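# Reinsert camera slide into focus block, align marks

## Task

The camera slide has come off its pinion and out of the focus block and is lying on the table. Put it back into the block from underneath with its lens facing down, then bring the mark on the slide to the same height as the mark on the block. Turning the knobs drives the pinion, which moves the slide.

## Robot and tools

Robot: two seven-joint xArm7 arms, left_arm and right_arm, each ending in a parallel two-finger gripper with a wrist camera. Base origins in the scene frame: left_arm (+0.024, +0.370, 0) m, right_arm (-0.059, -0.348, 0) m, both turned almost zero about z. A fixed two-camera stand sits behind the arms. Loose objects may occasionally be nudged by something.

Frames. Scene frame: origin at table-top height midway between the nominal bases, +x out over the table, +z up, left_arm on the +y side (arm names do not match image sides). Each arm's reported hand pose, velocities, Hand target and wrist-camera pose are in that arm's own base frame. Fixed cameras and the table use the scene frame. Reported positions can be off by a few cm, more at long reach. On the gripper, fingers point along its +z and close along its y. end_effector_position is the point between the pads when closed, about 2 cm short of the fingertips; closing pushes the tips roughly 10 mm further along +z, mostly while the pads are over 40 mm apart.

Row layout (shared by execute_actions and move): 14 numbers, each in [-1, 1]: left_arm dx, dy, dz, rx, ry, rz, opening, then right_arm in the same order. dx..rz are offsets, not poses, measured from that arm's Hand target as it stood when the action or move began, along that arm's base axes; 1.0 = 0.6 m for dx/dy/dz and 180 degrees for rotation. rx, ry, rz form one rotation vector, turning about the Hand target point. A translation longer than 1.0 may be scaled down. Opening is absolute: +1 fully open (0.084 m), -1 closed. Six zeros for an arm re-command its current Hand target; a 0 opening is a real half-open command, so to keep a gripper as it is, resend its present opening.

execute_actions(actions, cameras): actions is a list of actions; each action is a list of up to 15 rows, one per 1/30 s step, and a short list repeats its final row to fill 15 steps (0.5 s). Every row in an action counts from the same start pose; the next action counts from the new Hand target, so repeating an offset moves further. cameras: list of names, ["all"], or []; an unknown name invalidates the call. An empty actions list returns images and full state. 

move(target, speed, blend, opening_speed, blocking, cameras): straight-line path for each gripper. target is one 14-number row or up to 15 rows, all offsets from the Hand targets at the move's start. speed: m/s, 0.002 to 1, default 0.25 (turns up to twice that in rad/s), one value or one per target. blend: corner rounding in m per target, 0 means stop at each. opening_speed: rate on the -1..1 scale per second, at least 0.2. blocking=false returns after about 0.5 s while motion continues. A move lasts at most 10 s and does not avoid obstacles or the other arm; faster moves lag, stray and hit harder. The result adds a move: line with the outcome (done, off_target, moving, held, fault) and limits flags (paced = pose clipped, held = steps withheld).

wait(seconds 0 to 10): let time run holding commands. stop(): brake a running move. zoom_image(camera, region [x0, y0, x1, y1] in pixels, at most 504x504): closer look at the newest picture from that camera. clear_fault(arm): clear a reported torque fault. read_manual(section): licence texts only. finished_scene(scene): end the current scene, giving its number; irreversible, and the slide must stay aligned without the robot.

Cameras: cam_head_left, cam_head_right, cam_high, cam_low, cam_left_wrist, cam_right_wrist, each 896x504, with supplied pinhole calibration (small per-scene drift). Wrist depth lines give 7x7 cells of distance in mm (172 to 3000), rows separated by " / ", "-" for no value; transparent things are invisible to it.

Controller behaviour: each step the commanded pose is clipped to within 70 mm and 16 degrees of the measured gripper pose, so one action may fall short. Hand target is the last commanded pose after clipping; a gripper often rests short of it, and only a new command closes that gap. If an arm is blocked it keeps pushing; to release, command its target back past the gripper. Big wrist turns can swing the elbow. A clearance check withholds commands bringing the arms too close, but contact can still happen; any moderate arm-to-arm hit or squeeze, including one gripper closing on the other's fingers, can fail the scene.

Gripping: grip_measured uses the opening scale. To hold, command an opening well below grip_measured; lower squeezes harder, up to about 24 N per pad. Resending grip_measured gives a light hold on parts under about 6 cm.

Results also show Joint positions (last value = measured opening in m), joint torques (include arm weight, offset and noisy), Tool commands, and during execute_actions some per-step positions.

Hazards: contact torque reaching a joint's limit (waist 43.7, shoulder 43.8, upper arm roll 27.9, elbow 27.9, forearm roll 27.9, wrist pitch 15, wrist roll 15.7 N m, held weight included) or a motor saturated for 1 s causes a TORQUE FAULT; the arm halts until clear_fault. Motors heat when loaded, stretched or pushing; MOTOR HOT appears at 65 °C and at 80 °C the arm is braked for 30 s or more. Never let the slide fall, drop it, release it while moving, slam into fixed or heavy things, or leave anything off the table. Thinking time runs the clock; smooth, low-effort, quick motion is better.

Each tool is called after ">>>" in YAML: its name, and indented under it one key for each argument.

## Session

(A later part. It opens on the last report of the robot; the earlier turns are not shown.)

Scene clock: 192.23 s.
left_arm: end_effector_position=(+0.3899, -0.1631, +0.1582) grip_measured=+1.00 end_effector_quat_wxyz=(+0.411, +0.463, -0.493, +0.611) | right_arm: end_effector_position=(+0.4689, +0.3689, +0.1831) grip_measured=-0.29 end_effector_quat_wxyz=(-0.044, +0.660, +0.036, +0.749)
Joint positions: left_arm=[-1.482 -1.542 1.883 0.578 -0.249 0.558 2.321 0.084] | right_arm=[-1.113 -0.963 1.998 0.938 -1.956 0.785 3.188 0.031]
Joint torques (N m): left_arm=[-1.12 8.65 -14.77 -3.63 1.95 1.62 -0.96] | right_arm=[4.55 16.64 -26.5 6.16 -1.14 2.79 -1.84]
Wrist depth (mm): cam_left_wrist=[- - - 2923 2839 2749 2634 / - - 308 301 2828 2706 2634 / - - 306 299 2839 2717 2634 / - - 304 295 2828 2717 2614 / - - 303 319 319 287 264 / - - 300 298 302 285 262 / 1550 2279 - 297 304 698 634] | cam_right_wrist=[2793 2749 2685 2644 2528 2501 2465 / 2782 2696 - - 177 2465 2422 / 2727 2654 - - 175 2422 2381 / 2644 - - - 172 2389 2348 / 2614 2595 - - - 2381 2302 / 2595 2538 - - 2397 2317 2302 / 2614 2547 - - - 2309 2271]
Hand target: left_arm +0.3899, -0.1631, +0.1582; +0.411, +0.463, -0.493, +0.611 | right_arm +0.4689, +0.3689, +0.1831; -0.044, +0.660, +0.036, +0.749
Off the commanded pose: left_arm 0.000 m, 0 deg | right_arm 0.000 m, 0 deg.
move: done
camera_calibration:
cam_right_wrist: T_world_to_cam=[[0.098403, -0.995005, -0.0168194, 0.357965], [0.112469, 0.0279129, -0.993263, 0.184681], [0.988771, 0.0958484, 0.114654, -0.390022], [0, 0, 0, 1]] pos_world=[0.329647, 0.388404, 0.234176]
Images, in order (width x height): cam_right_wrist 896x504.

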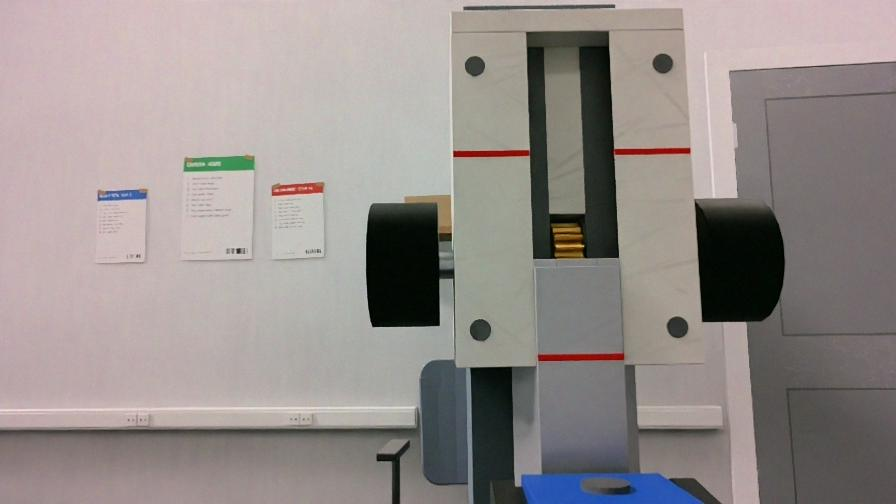

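>>> move:
  target: [0,0,0,0,0,0,1, 0,0,0.0133,0,0,0,-1]
  speed: 0.02
  cameras: ["cam_right_wrist","cam_left_wrist"]

Scene clock: 193.47 s.
left_arm: end_effector_position=(+0.3899, -0.1631, +0.1582) grip_measured=+1.00 end_effector_quat_wxyz=(+0.411, +0.463, -0.493, +0.611) | right_arm: end_effector_position=(+0.4689, +0.3689, +0.1911) grip_measured=-0.29 end_effector_quat_wxyz=(-0.044, +0.660, +0.036, +0.749)
Joint positions: left_arm=[-1.482 -1.542 1.883 0.578 -0.249 0.558 2.321 0.084] | right_arm=[-1.102 -0.947 1.979 0.933 -1.965 0.778 3.176 0.031]
Joint torques (N m): left_arm=[-0.75 8.18 -14.8 -3.67 2.01 1.63 -0.96] | right_arm=[3.37 17.85 -35.17 12.02 -1.18 6.78 -1.9]
Wrist depth (mm): cam_left_wrist=[- - - 2911 2863 2717 2624 / - - 309 301 2793 2706 2664 / - - 306 299 2793 2717 2614 / - - 304 295 2839 2717 275 / - - 302 309 296 276 264 / - - 300 299 304 848 708 / 1536 2242 - 297 716 698 634] | cam_right_wrist=[2771 2717 2664 2654 2547 2519 2422 / 2738 2685 - - 177 2492 2431 / 2727 2664 - - 175 2431 2381 / 2664 - - - 173 2381 2348 / 2644 - - - - 2381 2309 / 2566 2538 - - - 2325 2294 / 2575 2501 - - - 2325 2264]
Hand target: left_arm +0.3899, -0.1631, +0.1582; +0.411, +0.463, -0.493, +0.611 | right_arm +0.4689, +0.3689, +0.1911; -0.044, +0.660, +0.036, +0.749
Off the commanded pose: left_arm 0.000 m, 0 deg | right_arm 0.000 m, 0 deg.
move: done
camera_calibration:
cam_left_wrist: T_world_to_cam=[[-0.960173, -0.188947, -0.205834, 0.411329], [0.216929, -0.0398209, -0.975375, 0.132808], [0.176098, -0.98118, 0.0792231, -0.106666], [0, 0, 0, 1]] pos_world=[0.384921, -0.0216507, 0.222654]
cam_right_wrist: T_world_to_cam=[[0.0984032, -0.995004, -0.0168213, 0.3581], [0.112469, 0.0279147, -0.993263, 0.192627], [0.988771, 0.0958484, 0.114654, -0.39094], [0, 0, 0, 1]] pos_world=[0.329647, 0.388404, 0.242176]
Images, in order (width x height): cam_left_wrist 896x504, cam_right_wrist 896x504.

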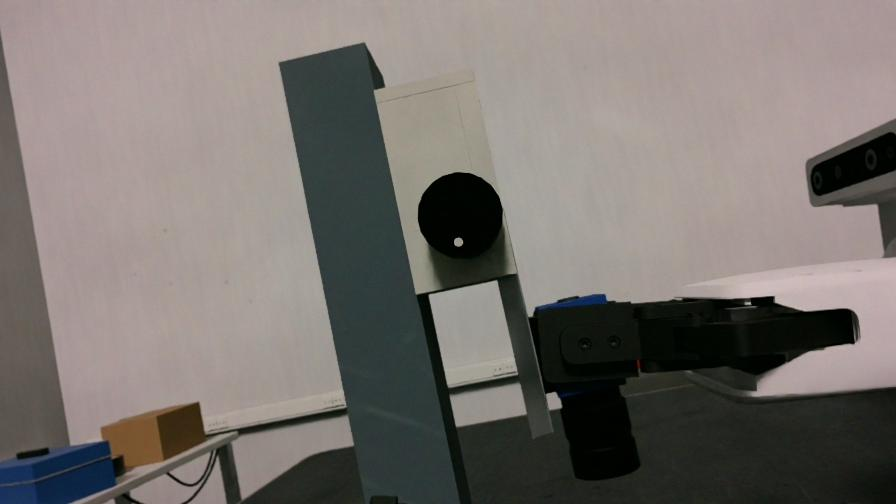

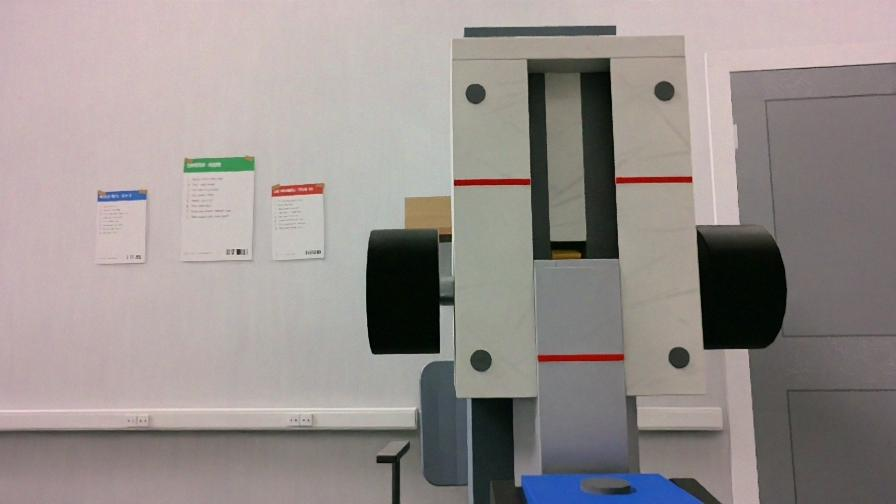

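>>> move:
  target: [0,0,0,0,0,0,1, 0,0,0.0333,0,0,0,-1]
  speed: 0.03
  cameras: ["cam_right_wrist"]

Scene clock: 195.13 s.
left_arm: end_effector_position=(+0.3899, -0.1631, +0.1582) grip_measured=+1.00 end_effector_quat_wxyz=(+0.411, +0.463, -0.493, +0.611) | right_arm: end_effector_position=(+0.4689, +0.3689, +0.2111) grip_measured=-0.29 end_effector_quat_wxyz=(-0.044, +0.660, +0.036, +0.749)
Joint positions: left_arm=[-1.482 -1.542 1.883 0.578 -0.249 0.558 2.321 0.084] | right_arm=[-1.072 -0.905 1.931 0.921 -1.985 0.763 3.146 0.031]
Joint torques (N m): left_arm=[-0.86 8.13 -14.56 -3.77 2.03 1.57 -0.98] | right_arm=[3.13 16.79 -34.11 13.65 -1.45 6.68 -1.88]
Wrist depth (mm): cam_left_wrist=[- - - 2948 2828 2771 2634 / - - 309 301 2839 2738 2664 / - - 306 298 2805 2696 2614 / - - 304 294 306 277 267 / - - 302 307 298 274 264 / - - 300 299 310 1079 897 / 1526 2257 - 302 802 699 634] | cam_right_wrist=[2749 2760 2654 2624 2585 2510 2431 / 2738 2696 2664 2556 2510 2474 2405 / 2738 2654 - - 175 2439 2397 / 2664 2614 - - 173 2431 2364 / 2654 - - - - 2372 2348 / 2604 - - - - 2317 2294 / 2566 2538 - - - 2317 2264]
Hand target: left_arm +0.3899, -0.1631, +0.1582; +0.411, +0.463, -0.493, +0.611 | right_arm +0.4689, +0.3689, +0.2110; -0.044, +0.660, +0.036, +0.749
Off the commanded pose: left_arm 0.000 m, 0 deg | right_arm 0.000 m, 0 deg.
move: done
camera_calibration:
cam_right_wrist: T_world_to_cam=[[0.0984157, -0.995002, -0.0168999, 0.358451], [0.112656, 0.0280128, -0.993239, 0.212387], [0.988748, 0.0958465, 0.11485, -0.393276], [0, 0, 0, 1]] pos_world=[0.329647, 0.388404, 0.262176]
Images, in order (width x height): cam_right_wrist 896x504.

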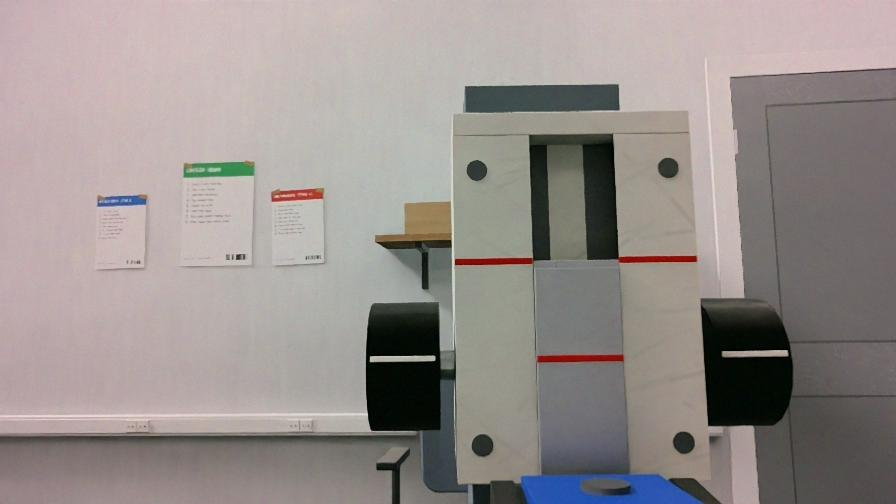

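>>> move:
  target: [0,0,0,0,0,0,1, 0,0,0.0167,0,0,0,-1]
  speed: 0.03
  cameras: ["cam_right_wrist","cam_left_wrist"]

Scene clock: 197.33 s.
left_arm: end_effector_position=(+0.3899, -0.1631, +0.1582) grip_measured=+1.00 end_effector_quat_wxyz=(+0.411, +0.463, -0.493, +0.611) | right_arm: end_effector_position=(+0.4689, +0.3689, +0.2210) grip_measured=-0.29 end_effector_quat_wxyz=(-0.044, +0.660, +0.036, +0.749)
Joint positions: left_arm=[-1.482 -1.542 1.883 0.578 -0.249 0.558 2.321 0.084] | right_arm=[-1.057 -0.885 1.906 0.917 -1.994 0.754 3.129 0.031]
Joint torques (N m): left_arm=[-0.65 8.48 -14.72 -3.81 1.95 1.58 -1.03] | right_arm=[4 17.29 -35.79 15.01 -1.19 7.67 -1.96]
Wrist depth (mm): cam_left_wrist=[- - - 2886 2805 2749 2664 / - - 309 302 2782 2738 2675 / - - 306 298 2839 2675 268 / - - 304 294 300 272 266 / - - 302 307 305 297 266 / - - 300 329 312 1082 894 / 1536 2242 - 302 806 700 633] | cam_right_wrist=[2805 2738 2675 2614 2585 2519 2465 / 2771 2675 2654 2538 2538 2457 2405 / 2685 2634 - - 211 2422 2389 / 2654 2604 - - 173 2422 2348 / 2634 2575 - - - 2348 2333 / 2575 - - - - - 2294 / 2585 - - - - 2309 2257]
Hand target: left_arm +0.3899, -0.1631, +0.1582; +0.411, +0.463, -0.493, +0.611 | right_arm +0.4689, +0.3689, +0.2211; -0.044, +0.660, +0.036, +0.749
Off the commanded pose: left_arm 0.000 m, 0 deg | right_arm 0.000 m, 0 deg.
move: done
camera_calibration:
cam_left_wrist: T_world_to_cam=[[-0.960173, -0.188947, -0.205834, 0.411329], [0.216929, -0.0398209, -0.975375, 0.132808], [0.176098, -0.98118, 0.0792231, -0.106666], [0, 0, 0, 1]] pos_world=[0.384921, -0.0216507, 0.222654]
cam_right_wrist: T_world_to_cam=[[0.0983902, -0.995006, -0.0168194, 0.358608], [0.11236, 0.0279008, -0.993276, 0.222469], [0.988784, 0.0958388, 0.114544, -0.39435], [0, 0, 0, 1]] pos_world=[0.329647, 0.388404, 0.272175]
Images, in order (width x height): cam_left_wrist 896x504, cam_right_wrist 896x504.

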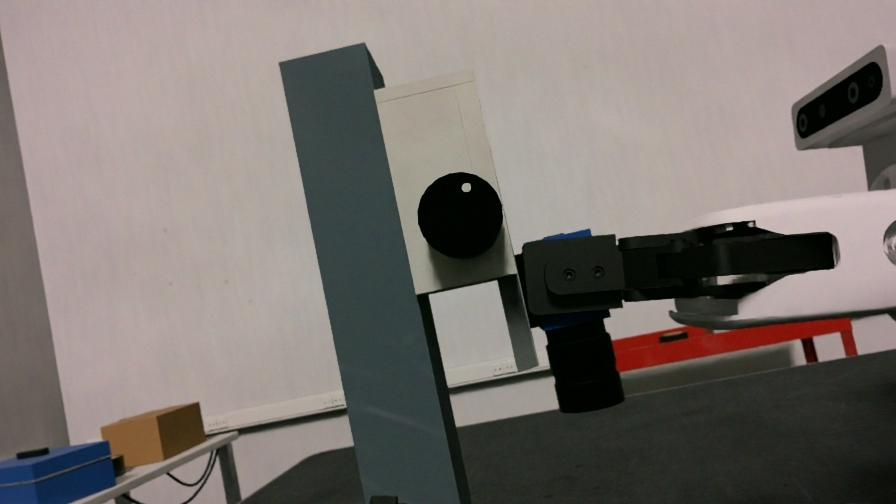

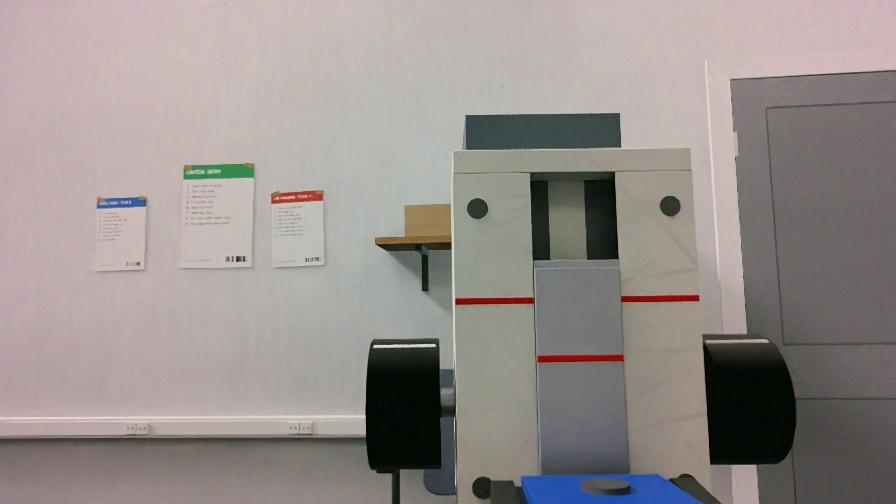

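>>> move:
  target: [0,0,0,0,0,0,1, 0,0,0.0233,0,0,0,-1]
  speed: 0.03
  cameras: ["cam_right_wrist","cam_left_wrist"]

>>> zoom_image:
  camera: "cam_right_wrist"
  region: [440, 320, 720, 400]

Scene clock: 198.97 s.
left_arm: end_effector_position=(+0.3899, -0.1631, +0.1582) grip_measured=+1.00 end_effector_quat_wxyz=(+0.411, +0.463, -0.493, +0.611) | right_arm: end_effector_position=(+0.4689, +0.3689, +0.2350) grip_measured=-0.29 end_effector_quat_wxyz=(-0.044, +0.660, +0.036, +0.749)
Joint positions: left_arm=[-1.482 -1.542 1.883 0.578 -0.249 0.558 2.321 0.084] | right_arm=[-1.034 -0.857 1.871 0.912 -2.006 0.742 3.105 0.031]
Joint torques (N m): left_arm=[-0.58 8.3 -14.58 -3.84 1.93 1.59 -1] | right_arm=[5.94 16.46 -35.65 15.4 -0.97 8.16 -2.04]
Wrist depth (mm): cam_left_wrist=[- - - 2899 2828 2793 2706 / - - 309 301 2839 2717 2664 / - - 306 298 2805 270 268 / - - 304 294 293 269 266 / - - 302 309 310 2585 2585 / - - 300 1134 1125 1079 895 / 1546 2249 - 302 805 700 631] | cam_right_wrist=[2738 2749 2644 2585 2538 2510 2422 / 2760 2717 2614 2547 2519 2474 2422 / 2717 2654 2614 2519 2325 2439 2372 / 2685 2644 - - - 2397 2356 / 2624 2585 - - - 2397 2317 / 2624 - - - - 2309 2294 / 2538 - - - - - 2257]
Hand target: left_arm +0.3899, -0.1631, +0.1582; +0.411, +0.463, -0.493, +0.611 | right_arm +0.4689, +0.3689, +0.2350; -0.044, +0.660, +0.036, +0.749
Off the commanded pose: left_arm 0.000 m, 0 deg | right_arm 0.000 m, 0 deg.
move: done
camera_calibration:
cam_left_wrist: T_world_to_cam=[[-0.960173, -0.188947, -0.205834, 0.411329], [0.216929, -0.0398209, -0.975375, 0.132808], [0.176098, -0.98118, 0.0792231, -0.106666], [0, 0, 0, 1]] pos_world=[0.384921, -0.0216507, 0.222654]
cam_right_wrist: T_world_to_cam=[[0.098292, -0.995015, -0.0168316, 0.358883], [0.112362, 0.0279018, -0.993275, 0.236374], [0.988794, 0.0957398, 0.114545, -0.395919], [0, 0, 0, 1]] pos_world=[0.329647, 0.388404, 0.286175]
Images, in order (width x height): cam_left_wrist 896x504, cam_right_wrist 896x504.

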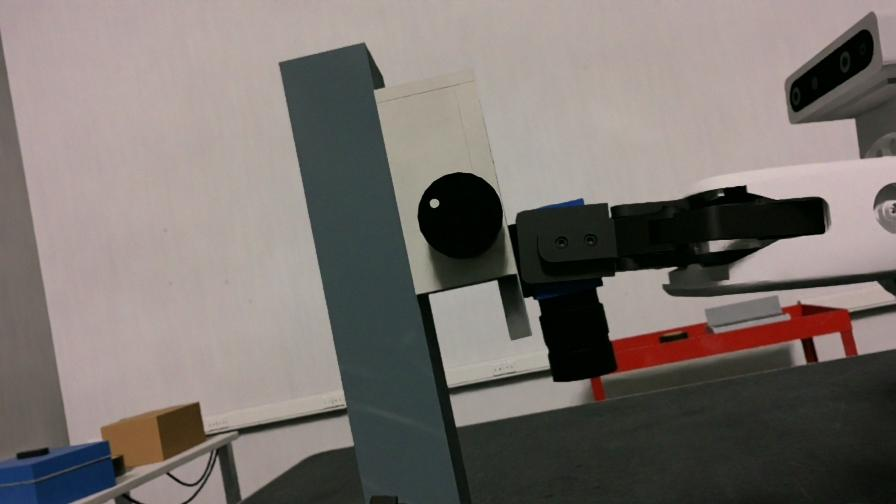

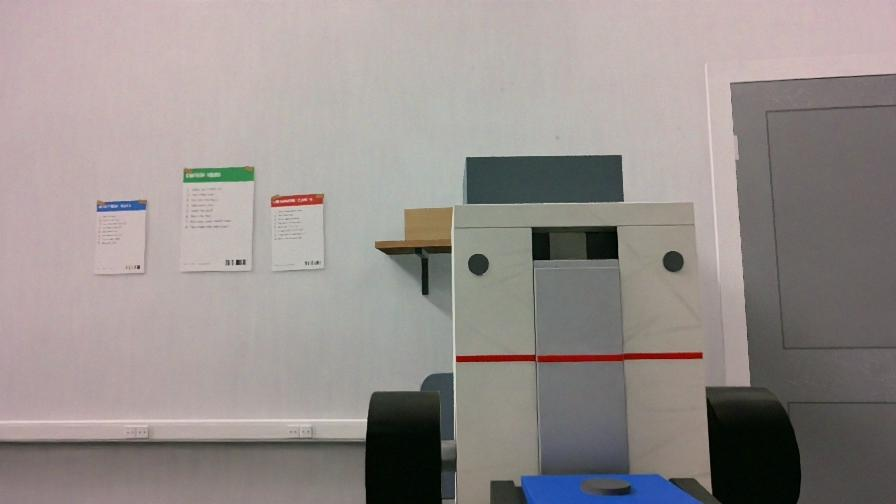

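Scaled by 1.800 from the camera's 896x504 image, which has a finer 1280x720 frame.

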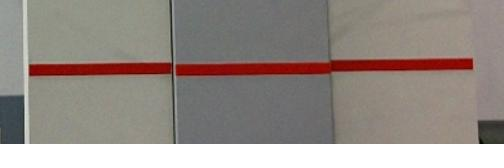

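>>> zoom_image:
  camera: "cam_right_wrist"
  region: [500, 335, 660, 380]

Scaled by 3.150 from the camera's 896x504 image, which has a finer 1280x720 frame.

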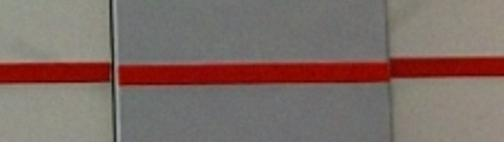

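>>> move:
  target: [0,0,0,0,0,0,1, 0,0,0.0005,0,0,0,-1]
  speed: 0.02
  cameras: ["cam_right_wrist"]

>>> zoom_image:
  camera: "cam_right_wrist"
  region: [500, 335, 580, 380]

>>> zoom_image:
  camera: "cam_right_wrist"
  region: [580, 335, 660, 380]

Scene clock: 201.20 s.
left_arm: end_effector_position=(+0.3899, -0.1631, +0.1582) grip_measured=+1.00 end_effector_quat_wxyz=(+0.411, +0.463, -0.493, +0.611) | right_arm: end_effector_position=(+0.4689, +0.3689, +0.2353) grip_measured=-0.29 end_effector_quat_wxyz=(-0.044, +0.660, +0.036, +0.749)
Joint positions: left_arm=[-1.482 -1.542 1.883 0.578 -0.249 0.558 2.321 0.084] | right_arm=[-1.034 -0.856 1.87 0.912 -2.006 0.742 3.104 0.031]
Joint torques (N m): left_arm=[-0.51 8.23 -14.7 -3.86 1.92 1.5 -1] | right_arm=[6.76 16.46 -35.18 15.53 -1.07 8.3 -2.05]
Wrist depth (mm): cam_left_wrist=[- - - 2935 2886 2738 2685 / - - 309 301 2839 2738 2664 / - - 305 298 2771 270 268 / - - 304 294 293 269 266 / - - 302 310 310 2575 2566 / - - 300 1136 1123 1081 894 / 1546 2264 - 301 806 699 633] | cam_right_wrist=[2771 2706 2644 2624 2547 2492 2439 / 2749 2675 2634 2575 2501 2474 2439 / 2696 2644 2595 2538 2309 2431 2389 / 2706 2614 - - - 2405 2333 / 2634 2595 - - - 2397 2294 / 2595 - - - - 2294 2286 / 2547 - - - - - 2257]
Hand target: left_arm +0.3899, -0.1631, +0.1582; +0.411, +0.463, -0.493, +0.611 | right_arm +0.4689, +0.3689, +0.2353; -0.044, +0.660, +0.036, +0.749
Off the commanded pose: left_arm 0.000 m, 0 deg | right_arm 0.000 m, 0 deg.
move: done
camera_calibration:
cam_right_wrist: T_world_to_cam=[[0.0984151, -0.995002, -0.0169199, 0.358868], [0.112458, 0.0280134, -0.993262, 0.236594], [0.988771, 0.0958491, 0.114653, -0.396019], [0, 0, 0, 1]] pos_world=[0.329647, 0.388404, 0.286476]
Images, in order (width x height): cam_right_wrist 896x504.

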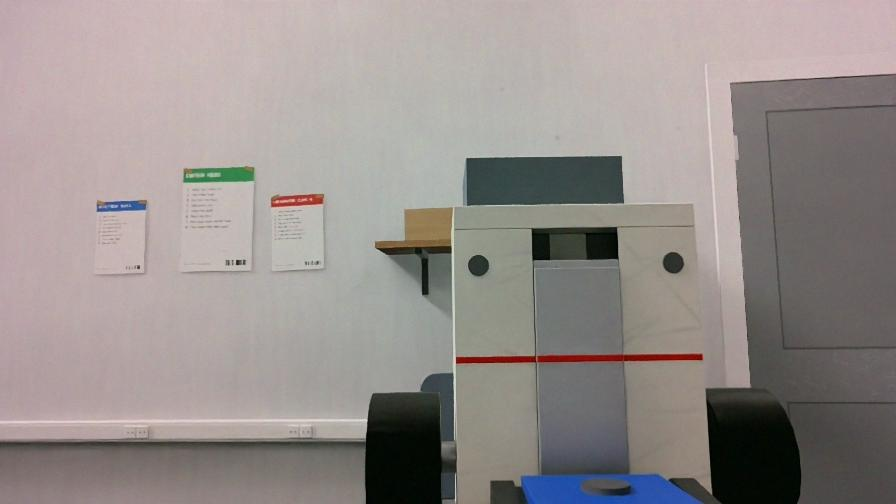

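Scaled by 6.300 from the camera's 896x504 image, which has a finer 1280x720 frame.

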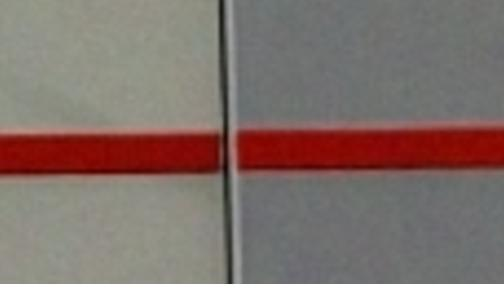

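Scaled by 6.300 from the camera's 896x504 image, which has a finer 1280x720 frame.

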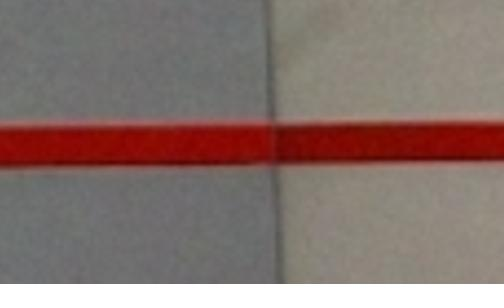

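>>> move:
  target: [0,0,0,0,0,0,1, 0,0,0,0,0,0,0.2]
  opening_speed: 0.7
  cameras: ["cam_right_wrist"]

>>> zoom_image:
  camera: "cam_right_wrist"
  region: [500, 335, 580, 380]

>>> zoom_image:
  camera: "cam_right_wrist"
  region: [580, 335, 660, 380]

Scene clock: 204.00 s.
left_arm: end_effector_position=(+0.3899, -0.1631, +0.1582) grip_measured=+1.00 end_effector_quat_wxyz=(+0.411, +0.463, -0.493, +0.611) | right_arm: end_effector_position=(+0.4689, +0.3689, +0.2353) grip_measured=+0.19 end_effector_quat_wxyz=(-0.044, +0.660, +0.036, +0.749)
Joint positions: left_arm=[-1.482 -1.542 1.883 0.578 -0.249 0.558 2.321 0.084] | right_arm=[-1.034 -0.856 1.87 0.912 -2.006 0.743 3.104 0.052]
Joint torques (N m): left_arm=[-0.3 8.45 -14.7 -3.91 2 1.6 -1.15] | right_arm=[-5.4 14.89 -16.42 8.73 -1.35 1.36 -1.79]
Wrist depth (mm): cam_left_wrist=[- - - 2899 2805 2782 2664 / - - 309 302 2839 2738 2634 / - - 306 298 2771 264 268 / - - 304 294 283 268 266 / - - 302 309 310 2664 2566 / - - 300 1136 1174 1084 894 / 1543 2271 - 301 803 700 633] | cam_right_wrist=[2782 2760 2664 2604 2556 2519 2474 / 2749 2675 2644 2556 2528 2474 2414 / 2706 2644 2604 2538 2325 2405 2389 / 2685 2664 - - - 2381 2348 / 2604 2575 - - - 2389 2309 / 2614 - - - - 2317 2294 / 2556 - - - - - 2264]
Hand target: left_arm +0.3899, -0.1631, +0.1582; +0.411, +0.463, -0.493, +0.611 | right_arm +0.4689, +0.3689, +0.2353; -0.044, +0.660, +0.036, +0.749
Off the commanded pose: left_arm 0.000 m, 0 deg | right_arm 0.000 m, 0 deg.
move: done
camera_calibration:
cam_right_wrist: T_world_to_cam=[[0.0984032, -0.995004, -0.0168213, 0.358845], [0.112469, 0.0279147, -0.993263, 0.236628], [0.988771, 0.0958484, 0.114654, -0.396019], [0, 0, 0, 1]] pos_world=[0.329647, 0.388404, 0.286476]
Images, in order (width x height): cam_right_wrist 896x504.

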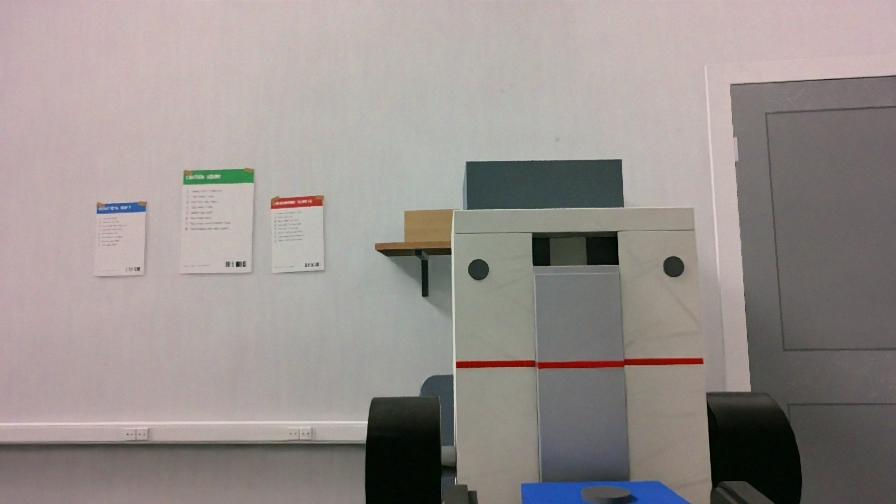

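Scaled by 6.300 from the camera's 896x504 image, which has a finer 1280x720 frame.

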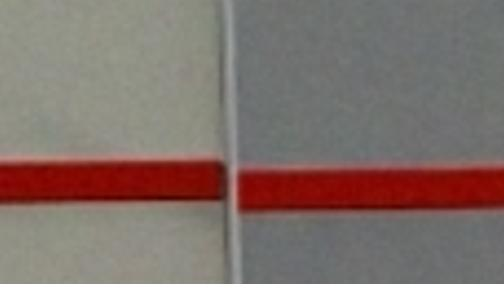

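Scaled by 6.300 from the camera's 896x504 image, which has a finer 1280x720 frame.

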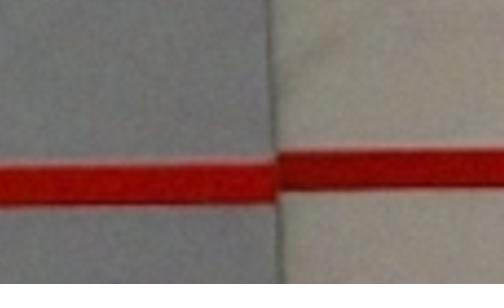

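>>> move:
  target:
    - [0,0,0,0,0,0,1,0,0,0,0,0,0,-1]
    - [0,0,0,0,0,0,1,0,0,0.0015,0,0,0,-1]
  speed: 0.02
  opening_speed: 0.7
  cameras: ["cam_right_wrist"]

>>> zoom_image:
  camera: "cam_right_wrist"
  region: [500, 335, 580, 380]

>>> zoom_image:
  camera: "cam_right_wrist"
  region: [580, 335, 660, 380]

Scene clock: 208.77 s.
left_arm: end_effector_position=(+0.3899, -0.1631, +0.1582) grip_measured=+1.00 end_effector_quat_wxyz=(+0.411, +0.463, -0.493, +0.611) | right_arm: end_effector_position=(+0.4688, +0.3689, +0.2362) grip_measured=-0.29 end_effector_quat_wxyz=(-0.044, +0.660, +0.036, +0.749)
Joint positions: left_arm=[-1.482 -1.542 1.883 0.578 -0.249 0.558 2.321 0.084] | right_arm=[-1.032 -0.854 1.868 0.911 -2.007 0.742 3.102 0.031]
Joint torques (N m): left_arm=[-0.41 8.44 -14.71 -4.04 2.14 1.44 -0.98] | right_arm=[4.71 14.51 -27.79 11.72 -1.31 4.2 -1.86]
Wrist depth (mm): cam_left_wrist=[- - - 2923 2816 2738 2664 / - - 309 301 2828 2706 2696 / - - 306 298 2782 268 270 / - - 305 294 292 269 266 / - - 302 309 310 2675 2604 / - - 300 1138 1123 1082 895 / 1546 2271 - 301 806 700 634] | cam_right_wrist=[2771 2717 2696 2566 2528 2519 2448 / 2727 2685 2634 2566 2538 2439 2381 / 2675 2634 2575 210 2309 2431 2356 / 2685 2644 - - - 2405 2333 / 2614 2604 - - - 2397 2302 / 2604 2585 - - - 2356 2302 / 2538 - - - - - 2279]
Hand target: left_arm +0.3899, -0.1631, +0.1582; +0.411, +0.463, -0.493, +0.611 | right_arm +0.4689, +0.3689, +0.2362; -0.044, +0.660, +0.036, +0.749
Off the commanded pose: left_arm 0.000 m, 0 deg | right_arm 0.000 m, 0 deg.
move: done
camera_calibration:
cam_right_wrist: T_world_to_cam=[[0.0983912, -0.995005, -0.0168406, 0.35887], [0.112259, 0.0279123, -0.993287, 0.237599], [0.988796, 0.0958402, 0.114445, -0.396067], [0, 0, 0, 1]] pos_world=[0.329647, 0.388404, 0.287375]
Images, in order (width x height): cam_right_wrist 896x504.

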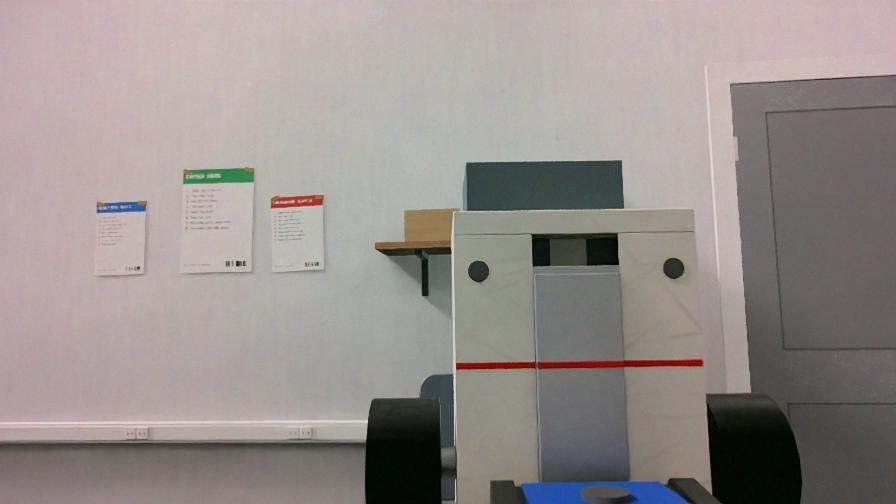

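Scaled by 6.300 from the camera's 896x504 image, which has a finer 1280x720 frame.

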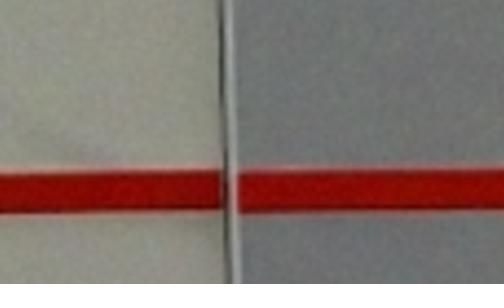

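Scaled by 6.300 from the camera's 896x504 image, which has a finer 1280x720 frame.

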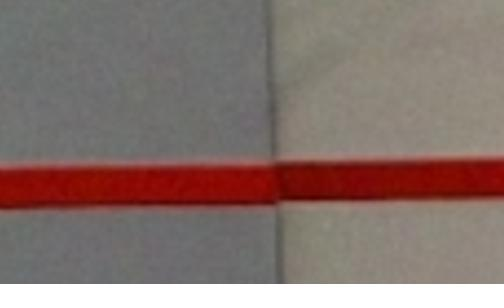

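>>> move:
  target:
    - [0,0,0,0,0,0,1,0,0,0.0008,0,0,0,-1]
    - [0,0,0,0,0,0,1,0,0,0.0008,0,0,0,0.2]
  speed: 0.02
  opening_speed: 0.7
  cameras: ["cam_right_wrist"]

>>> zoom_image:
  camera: "cam_right_wrist"
  region: [500, 335, 580, 380]

>>> zoom_image:
  camera: "cam_right_wrist"
  region: [580, 335, 660, 380]

Scene clock: 212.23 s.
left_arm: end_effector_position=(+0.3899, -0.1631, +0.1582) grip_measured=+1.00 end_effector_quat_wxyz=(+0.411, +0.463, -0.493, +0.611) | right_arm: end_effector_position=(+0.4688, +0.3689, +0.2367) grip_measured=+0.19 end_effector_quat_wxyz=(-0.044, +0.660, +0.036, +0.749)
Joint positions: left_arm=[-1.482 -1.542 1.883 0.578 -0.249 0.558 2.321 0.084] | right_arm=[-1.032 -0.853 1.867 0.911 -2.007 0.742 3.101 0.052]
Joint torques (N m): left_arm=[0.09 8.68 -14.64 -4.19 2.06 1.49 -0.81] | right_arm=[-5.31 15.01 -16.34 8.77 -1.33 1.36 -1.89]
Wrist depth (mm): cam_left_wrist=[- - - 2923 2851 2738 2624 / - - 309 302 2805 2738 2644 / - - 306 299 2805 263 268 / - - 304 294 288 268 266 / - - 302 309 310 2675 2566 / - - 300 1136 1178 1084 892 / 1543 2264 - 302 806 698 633] | cam_right_wrist=[2793 2696 2654 2634 2556 2510 2448 / 2738 2706 2604 2585 2519 2457 2405 / 2706 2624 2624 210 210 2448 2372 / 2654 2634 - - - 2381 2333 / 2575 2624 - - - 2389 2333 / 2585 2604 - - - 2325 2294 / 2538 - - - - - 2286]
Hand target: left_arm +0.3899, -0.1631, +0.1582; +0.411, +0.463, -0.493, +0.611 | right_arm +0.4689, +0.3689, +0.2367; -0.044, +0.660, +0.036, +0.749
Off the commanded pose: left_arm 0.000 m, 0 deg | right_arm 0.000 m, 0 deg.
move: done
camera_calibration:
cam_right_wrist: T_world_to_cam=[[0.0984151, -0.995002, -0.0169199, 0.358892], [0.112458, 0.0280134, -0.993262, 0.237984], [0.988771, 0.0958491, 0.114653, -0.396179], [0, 0, 0, 1]] pos_world=[0.329647, 0.388404, 0.287876]
Images, in order (width x height): cam_right_wrist 896x504.

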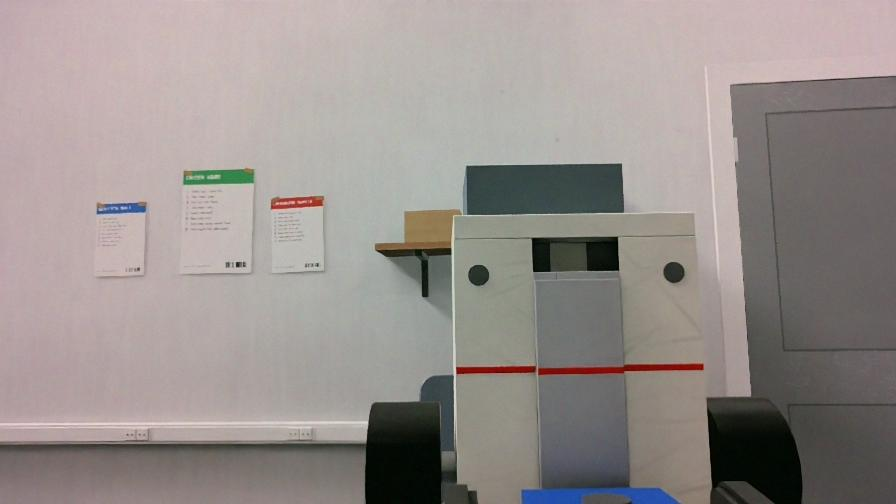

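Scaled by 6.300 from the camera's 896x504 image, which has a finer 1280x720 frame.

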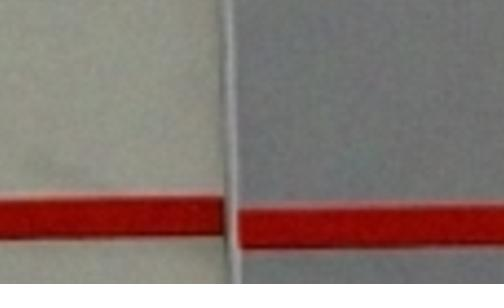

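Scaled by 6.300 from the camera's 896x504 image, which has a finer 1280x720 frame.

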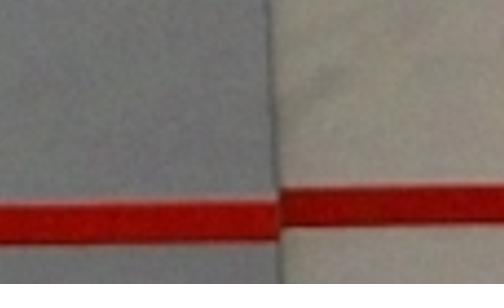

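>>> move:
  target:
    - [0,0,0,0,0,0,1,0,0,-0.0008,0,0,0,0.2]
    - [0,0,0,0,0,0,1,0,0,-0.0008,0,0,0,-1]
    - [0,0,0,0,0,0,1,0,0,0.001,0,0,0,-1]
  speed: 0.02
  opening_speed: 0.7
  cameras: ["cam_right_wrist"]

>>> zoom_image:
  camera: "cam_right_wrist"
  region: [500, 335, 580, 380]

>>> zoom_image:
  camera: "cam_right_wrist"
  region: [580, 335, 660, 380]

Scene clock: 217.30 s.
left_arm: end_effector_position=(+0.3899, -0.1631, +0.1582) grip_measured=+1.00 end_effector_quat_wxyz=(+0.411, +0.463, -0.493, +0.611) | right_arm: end_effector_position=(+0.4688, +0.3689, +0.2372) grip_measured=-0.29 end_effector_quat_wxyz=(-0.044, +0.660, +0.036, +0.749)
Joint positions: left_arm=[-1.482 -1.542 1.883 0.578 -0.249 0.558 2.321 0.084] | right_arm=[-1.031 -0.852 1.865 0.911 -2.008 0.741 3.1 0.031]
Joint torques (N m): left_arm=[0.21 8.67 -14.73 -4.37 2.06 1.35 -0.79] | right_arm=[4.02 14.65 -29.86 13.36 -1.22 5.37 -2]
Wrist depth (mm): cam_left_wrist=[- - - 2886 2793 2717 2634 / - - 309 301 2828 2727 2664 / - - 306 299 2816 268 269 / - - 304 294 293 269 266 / - - 302 309 310 2675 2585 / - - 300 1128 1128 1082 895 / 1536 2257 - 302 800 698 634] | cam_right_wrist=[2771 2738 2685 2585 2566 2528 2397 / 2805 2717 2614 2575 2538 2474 2405 / 2685 2644 2595 210 211 2422 2405 / 2664 2585 - - - 2372 2356 / 2634 2614 - - - 2372 2333 / 2585 2566 - - - 2325 2294 / 2547 - - - - - 2286]
Hand target: left_arm +0.3899, -0.1631, +0.1582; +0.411, +0.463, -0.493, +0.611 | right_arm +0.4689, +0.3689, +0.2373; -0.044, +0.660, +0.036, +0.749
Off the commanded pose: left_arm 0.000 m, 0 deg | right_arm 0.000 m, 0 deg.
move: done
camera_calibration:
cam_right_wrist: T_world_to_cam=[[0.0983896, -0.995005, -0.0168394, 0.358887], [0.112161, 0.0279014, -0.993298, 0.238632], [0.988807, 0.0958415, 0.114346, -0.396157], [0, 0, 0, 1]] pos_world=[0.329647, 0.388404, 0.288375]
Images, in order (width x height): cam_right_wrist 896x504.

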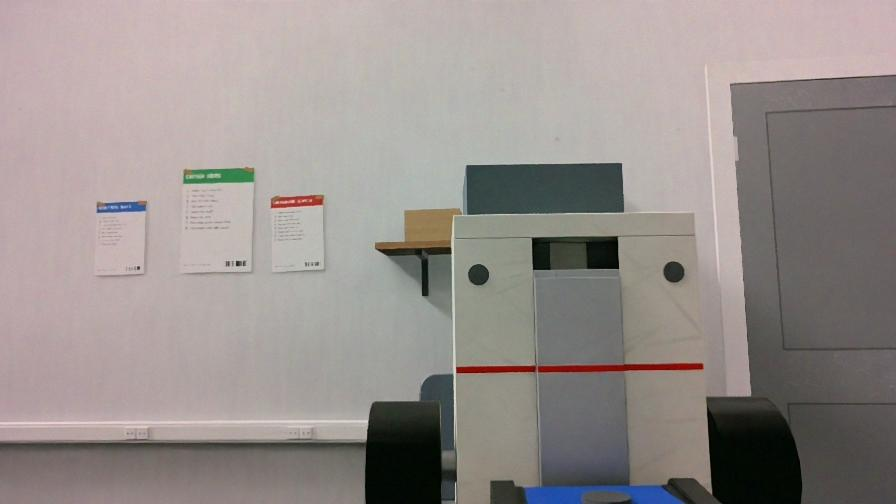

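Scaled by 6.300 from the camera's 896x504 image, which has a finer 1280x720 frame.

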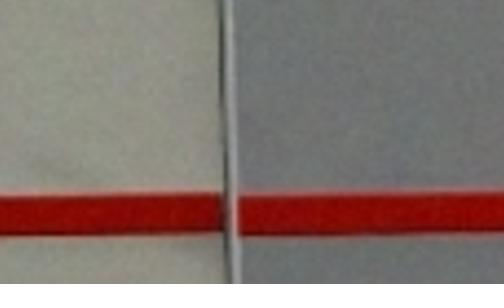

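Scaled by 6.300 from the camera's 896x504 image, which has a finer 1280x720 frame.

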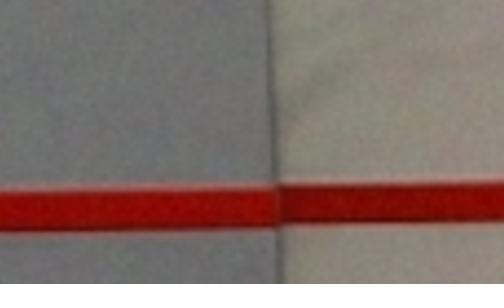

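>>> move:
  target: [0,0,0,0,0,0,1,0,0,0.0015,0,0,0,-1]
  speed: 0.02
  cameras: ["cam_right_wrist"]

>>> zoom_image:
  camera: "cam_right_wrist"
  region: [580, 335, 660, 380]

>>> zoom_image:
  camera: "cam_right_wrist"
  region: [500, 335, 580, 380]

Scene clock: 218.77 s.
left_arm: end_effector_position=(+0.3899, -0.1631, +0.1582) grip_measured=+1.00 end_effector_quat_wxyz=(+0.411, +0.463, -0.493, +0.611) | right_arm: end_effector_position=(+0.4689, +0.3689, +0.2382) grip_measured=-0.29 end_effector_quat_wxyz=(-0.044, +0.660, +0.036, +0.749)
Joint positions: left_arm=[-1.482 -1.542 1.883 0.578 -0.249 0.558 2.321 0.084] | right_arm=[-1.029 -0.85 1.863 0.911 -2.008 0.74 3.099 0.031]
Joint torques (N m): left_arm=[0.64 8.42 -14.65 -4.28 1.93 1.41 -0.77] | right_arm=[4.5 16.27 -33.58 15.02 -1.25 7.24 -1.91]
Wrist depth (mm): cam_left_wrist=[- - - 2899 2828 2749 2675 / - - 308 301 2816 2749 2614 / - - 306 299 2793 268 268 / - - 305 294 294 269 266 / - - 302 309 310 2644 2510 / - - 300 1130 1128 1082 894 / 1543 2242 - 301 803 698 633] | cam_right_wrist=[2782 2675 2664 2634 2538 2501 2422 / 2727 2685 2664 2595 2528 2465 2405 / 2717 2685 2585 210 210 2448 2381 / 2654 2624 - - - 2397 2372 / 2604 2595 - - - 2372 2333 / 2644 2566 - - - 2340 2279 / 2556 - - - - - 2286]
Hand target: left_arm +0.3899, -0.1631, +0.1582; +0.411, +0.463, -0.493, +0.611 | right_arm +0.4689, +0.3689, +0.2382; -0.044, +0.660, +0.036, +0.749
Off the commanded pose: left_arm 0.000 m, 0 deg | right_arm 0.000 m, 0 deg.
move: done
camera_calibration:
cam_right_wrist: T_world_to_cam=[[0.0984018, -0.995005, -0.0168101, 0.358891], [0.11247, 0.0279035, -0.993263, 0.239513], [0.988771, 0.0958483, 0.114654, -0.396351], [0, 0, 0, 1]] pos_world=[0.329647, 0.388404, 0.289376]
Images, in order (width x height): cam_right_wrist 896x504.

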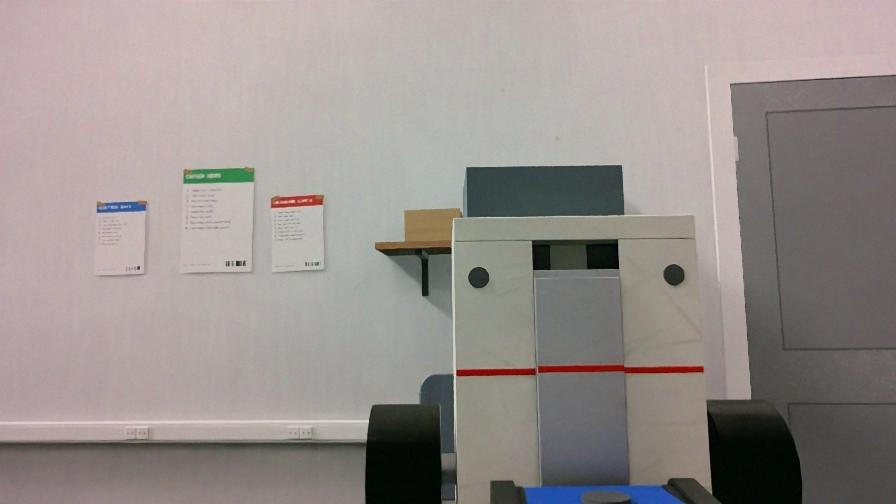

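Scaled by 6.300 from the camera's 896x504 image, which has a finer 1280x720 frame.

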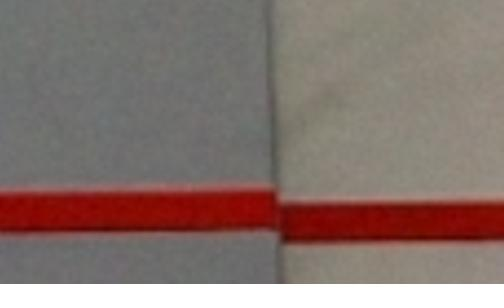

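Scaled by 6.300 from the camera's 896x504 image, which has a finer 1280x720 frame.

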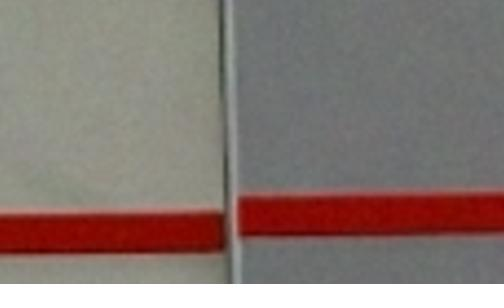

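>>> move:
  target: [0,0,0,0,0,0,1,0,0,0,0,0,0,0.2]
  opening_speed: 0.7
  cameras: ["cam_right_wrist"]

>>> zoom_image:
  camera: "cam_right_wrist"
  region: [580, 335, 660, 380]

>>> zoom_image:
  camera: "cam_right_wrist"
  region: [500, 335, 580, 380]

Scene clock: 221.50 s.
left_arm: end_effector_position=(+0.3899, -0.1631, +0.1582) grip_measured=+1.00 end_effector_quat_wxyz=(+0.411, +0.463, -0.493, +0.611) | right_arm: end_effector_position=(+0.4688, +0.3689, +0.2382) grip_measured=+0.19 end_effector_quat_wxyz=(-0.044, +0.660, +0.036, +0.749)
Joint positions: left_arm=[-1.482 -1.542 1.883 0.578 -0.249 0.558 2.321 0.084] | right_arm=[-1.029 -0.85 1.863 0.911 -2.008 0.74 3.099 0.052]
Joint torques (N m): left_arm=[0.49 8.5 -14.79 -4.48 1.82 1.34 -0.76] | right_arm=[-4.85 14.9 -16.45 8.9 -1.27 1.29 -1.97]
Wrist depth (mm): cam_left_wrist=[- - - 2935 2839 2760 2675 / - - 309 301 2816 2727 2654 / - - 306 299 291 269 269 / - - 304 294 289 277 266 / - - 303 309 310 2685 2556 / - - 300 1134 1172 1086 902 / 1539 2249 - 301 803 699 633] | cam_right_wrist=[2793 2706 2685 2585 2547 2519 2457 / 2749 2696 2654 2585 2528 2483 2397 / 2706 2634 2624 2547 2302 2422 2372 / 2624 2654 - - - 2372 2356 / 2595 2595 - - - 2389 2309 / 2585 2538 - - - 2364 2286 / 2575 - - - - - 2249]
Hand target: left_arm +0.3899, -0.1631, +0.1582; +0.411, +0.463, -0.493, +0.611 | right_arm +0.4689, +0.3689, +0.2382; -0.044, +0.660, +0.036, +0.749
Off the commanded pose: left_arm 0.000 m, 0 deg | right_arm 0.000 m, 0 deg.
move: done
camera_calibration:
cam_right_wrist: T_world_to_cam=[[0.0984151, -0.995002, -0.0169199, 0.358917], [0.112458, 0.0280134, -0.993262, 0.239474], [0.988771, 0.0958491, 0.114653, -0.396351], [0, 0, 0, 1]] pos_world=[0.329647, 0.388404, 0.289376]
Images, in order (width x height): cam_right_wrist 896x504.

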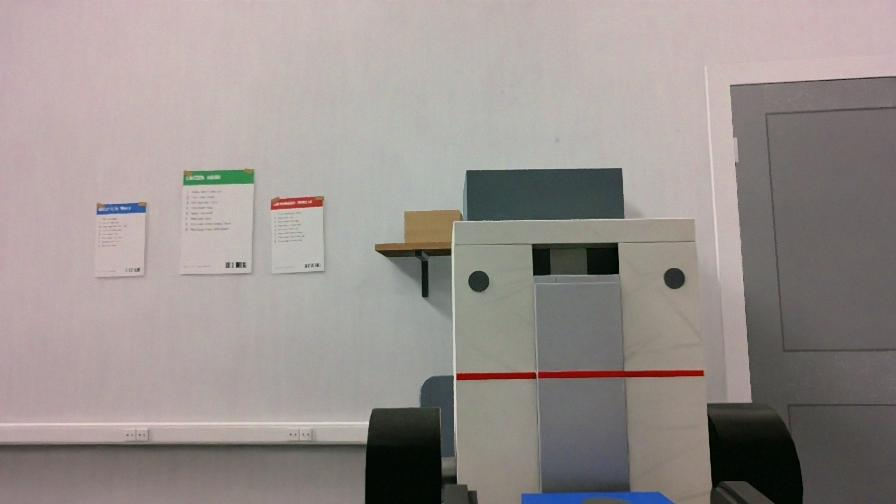

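Scaled by 6.300 from the camera's 896x504 image, which has a finer 1280x720 frame.

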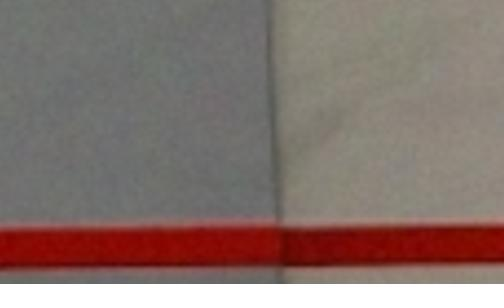

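Scaled by 6.300 from the camera's 896x504 image, which has a finer 1280x720 frame.

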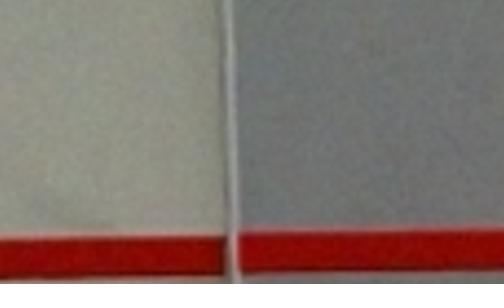

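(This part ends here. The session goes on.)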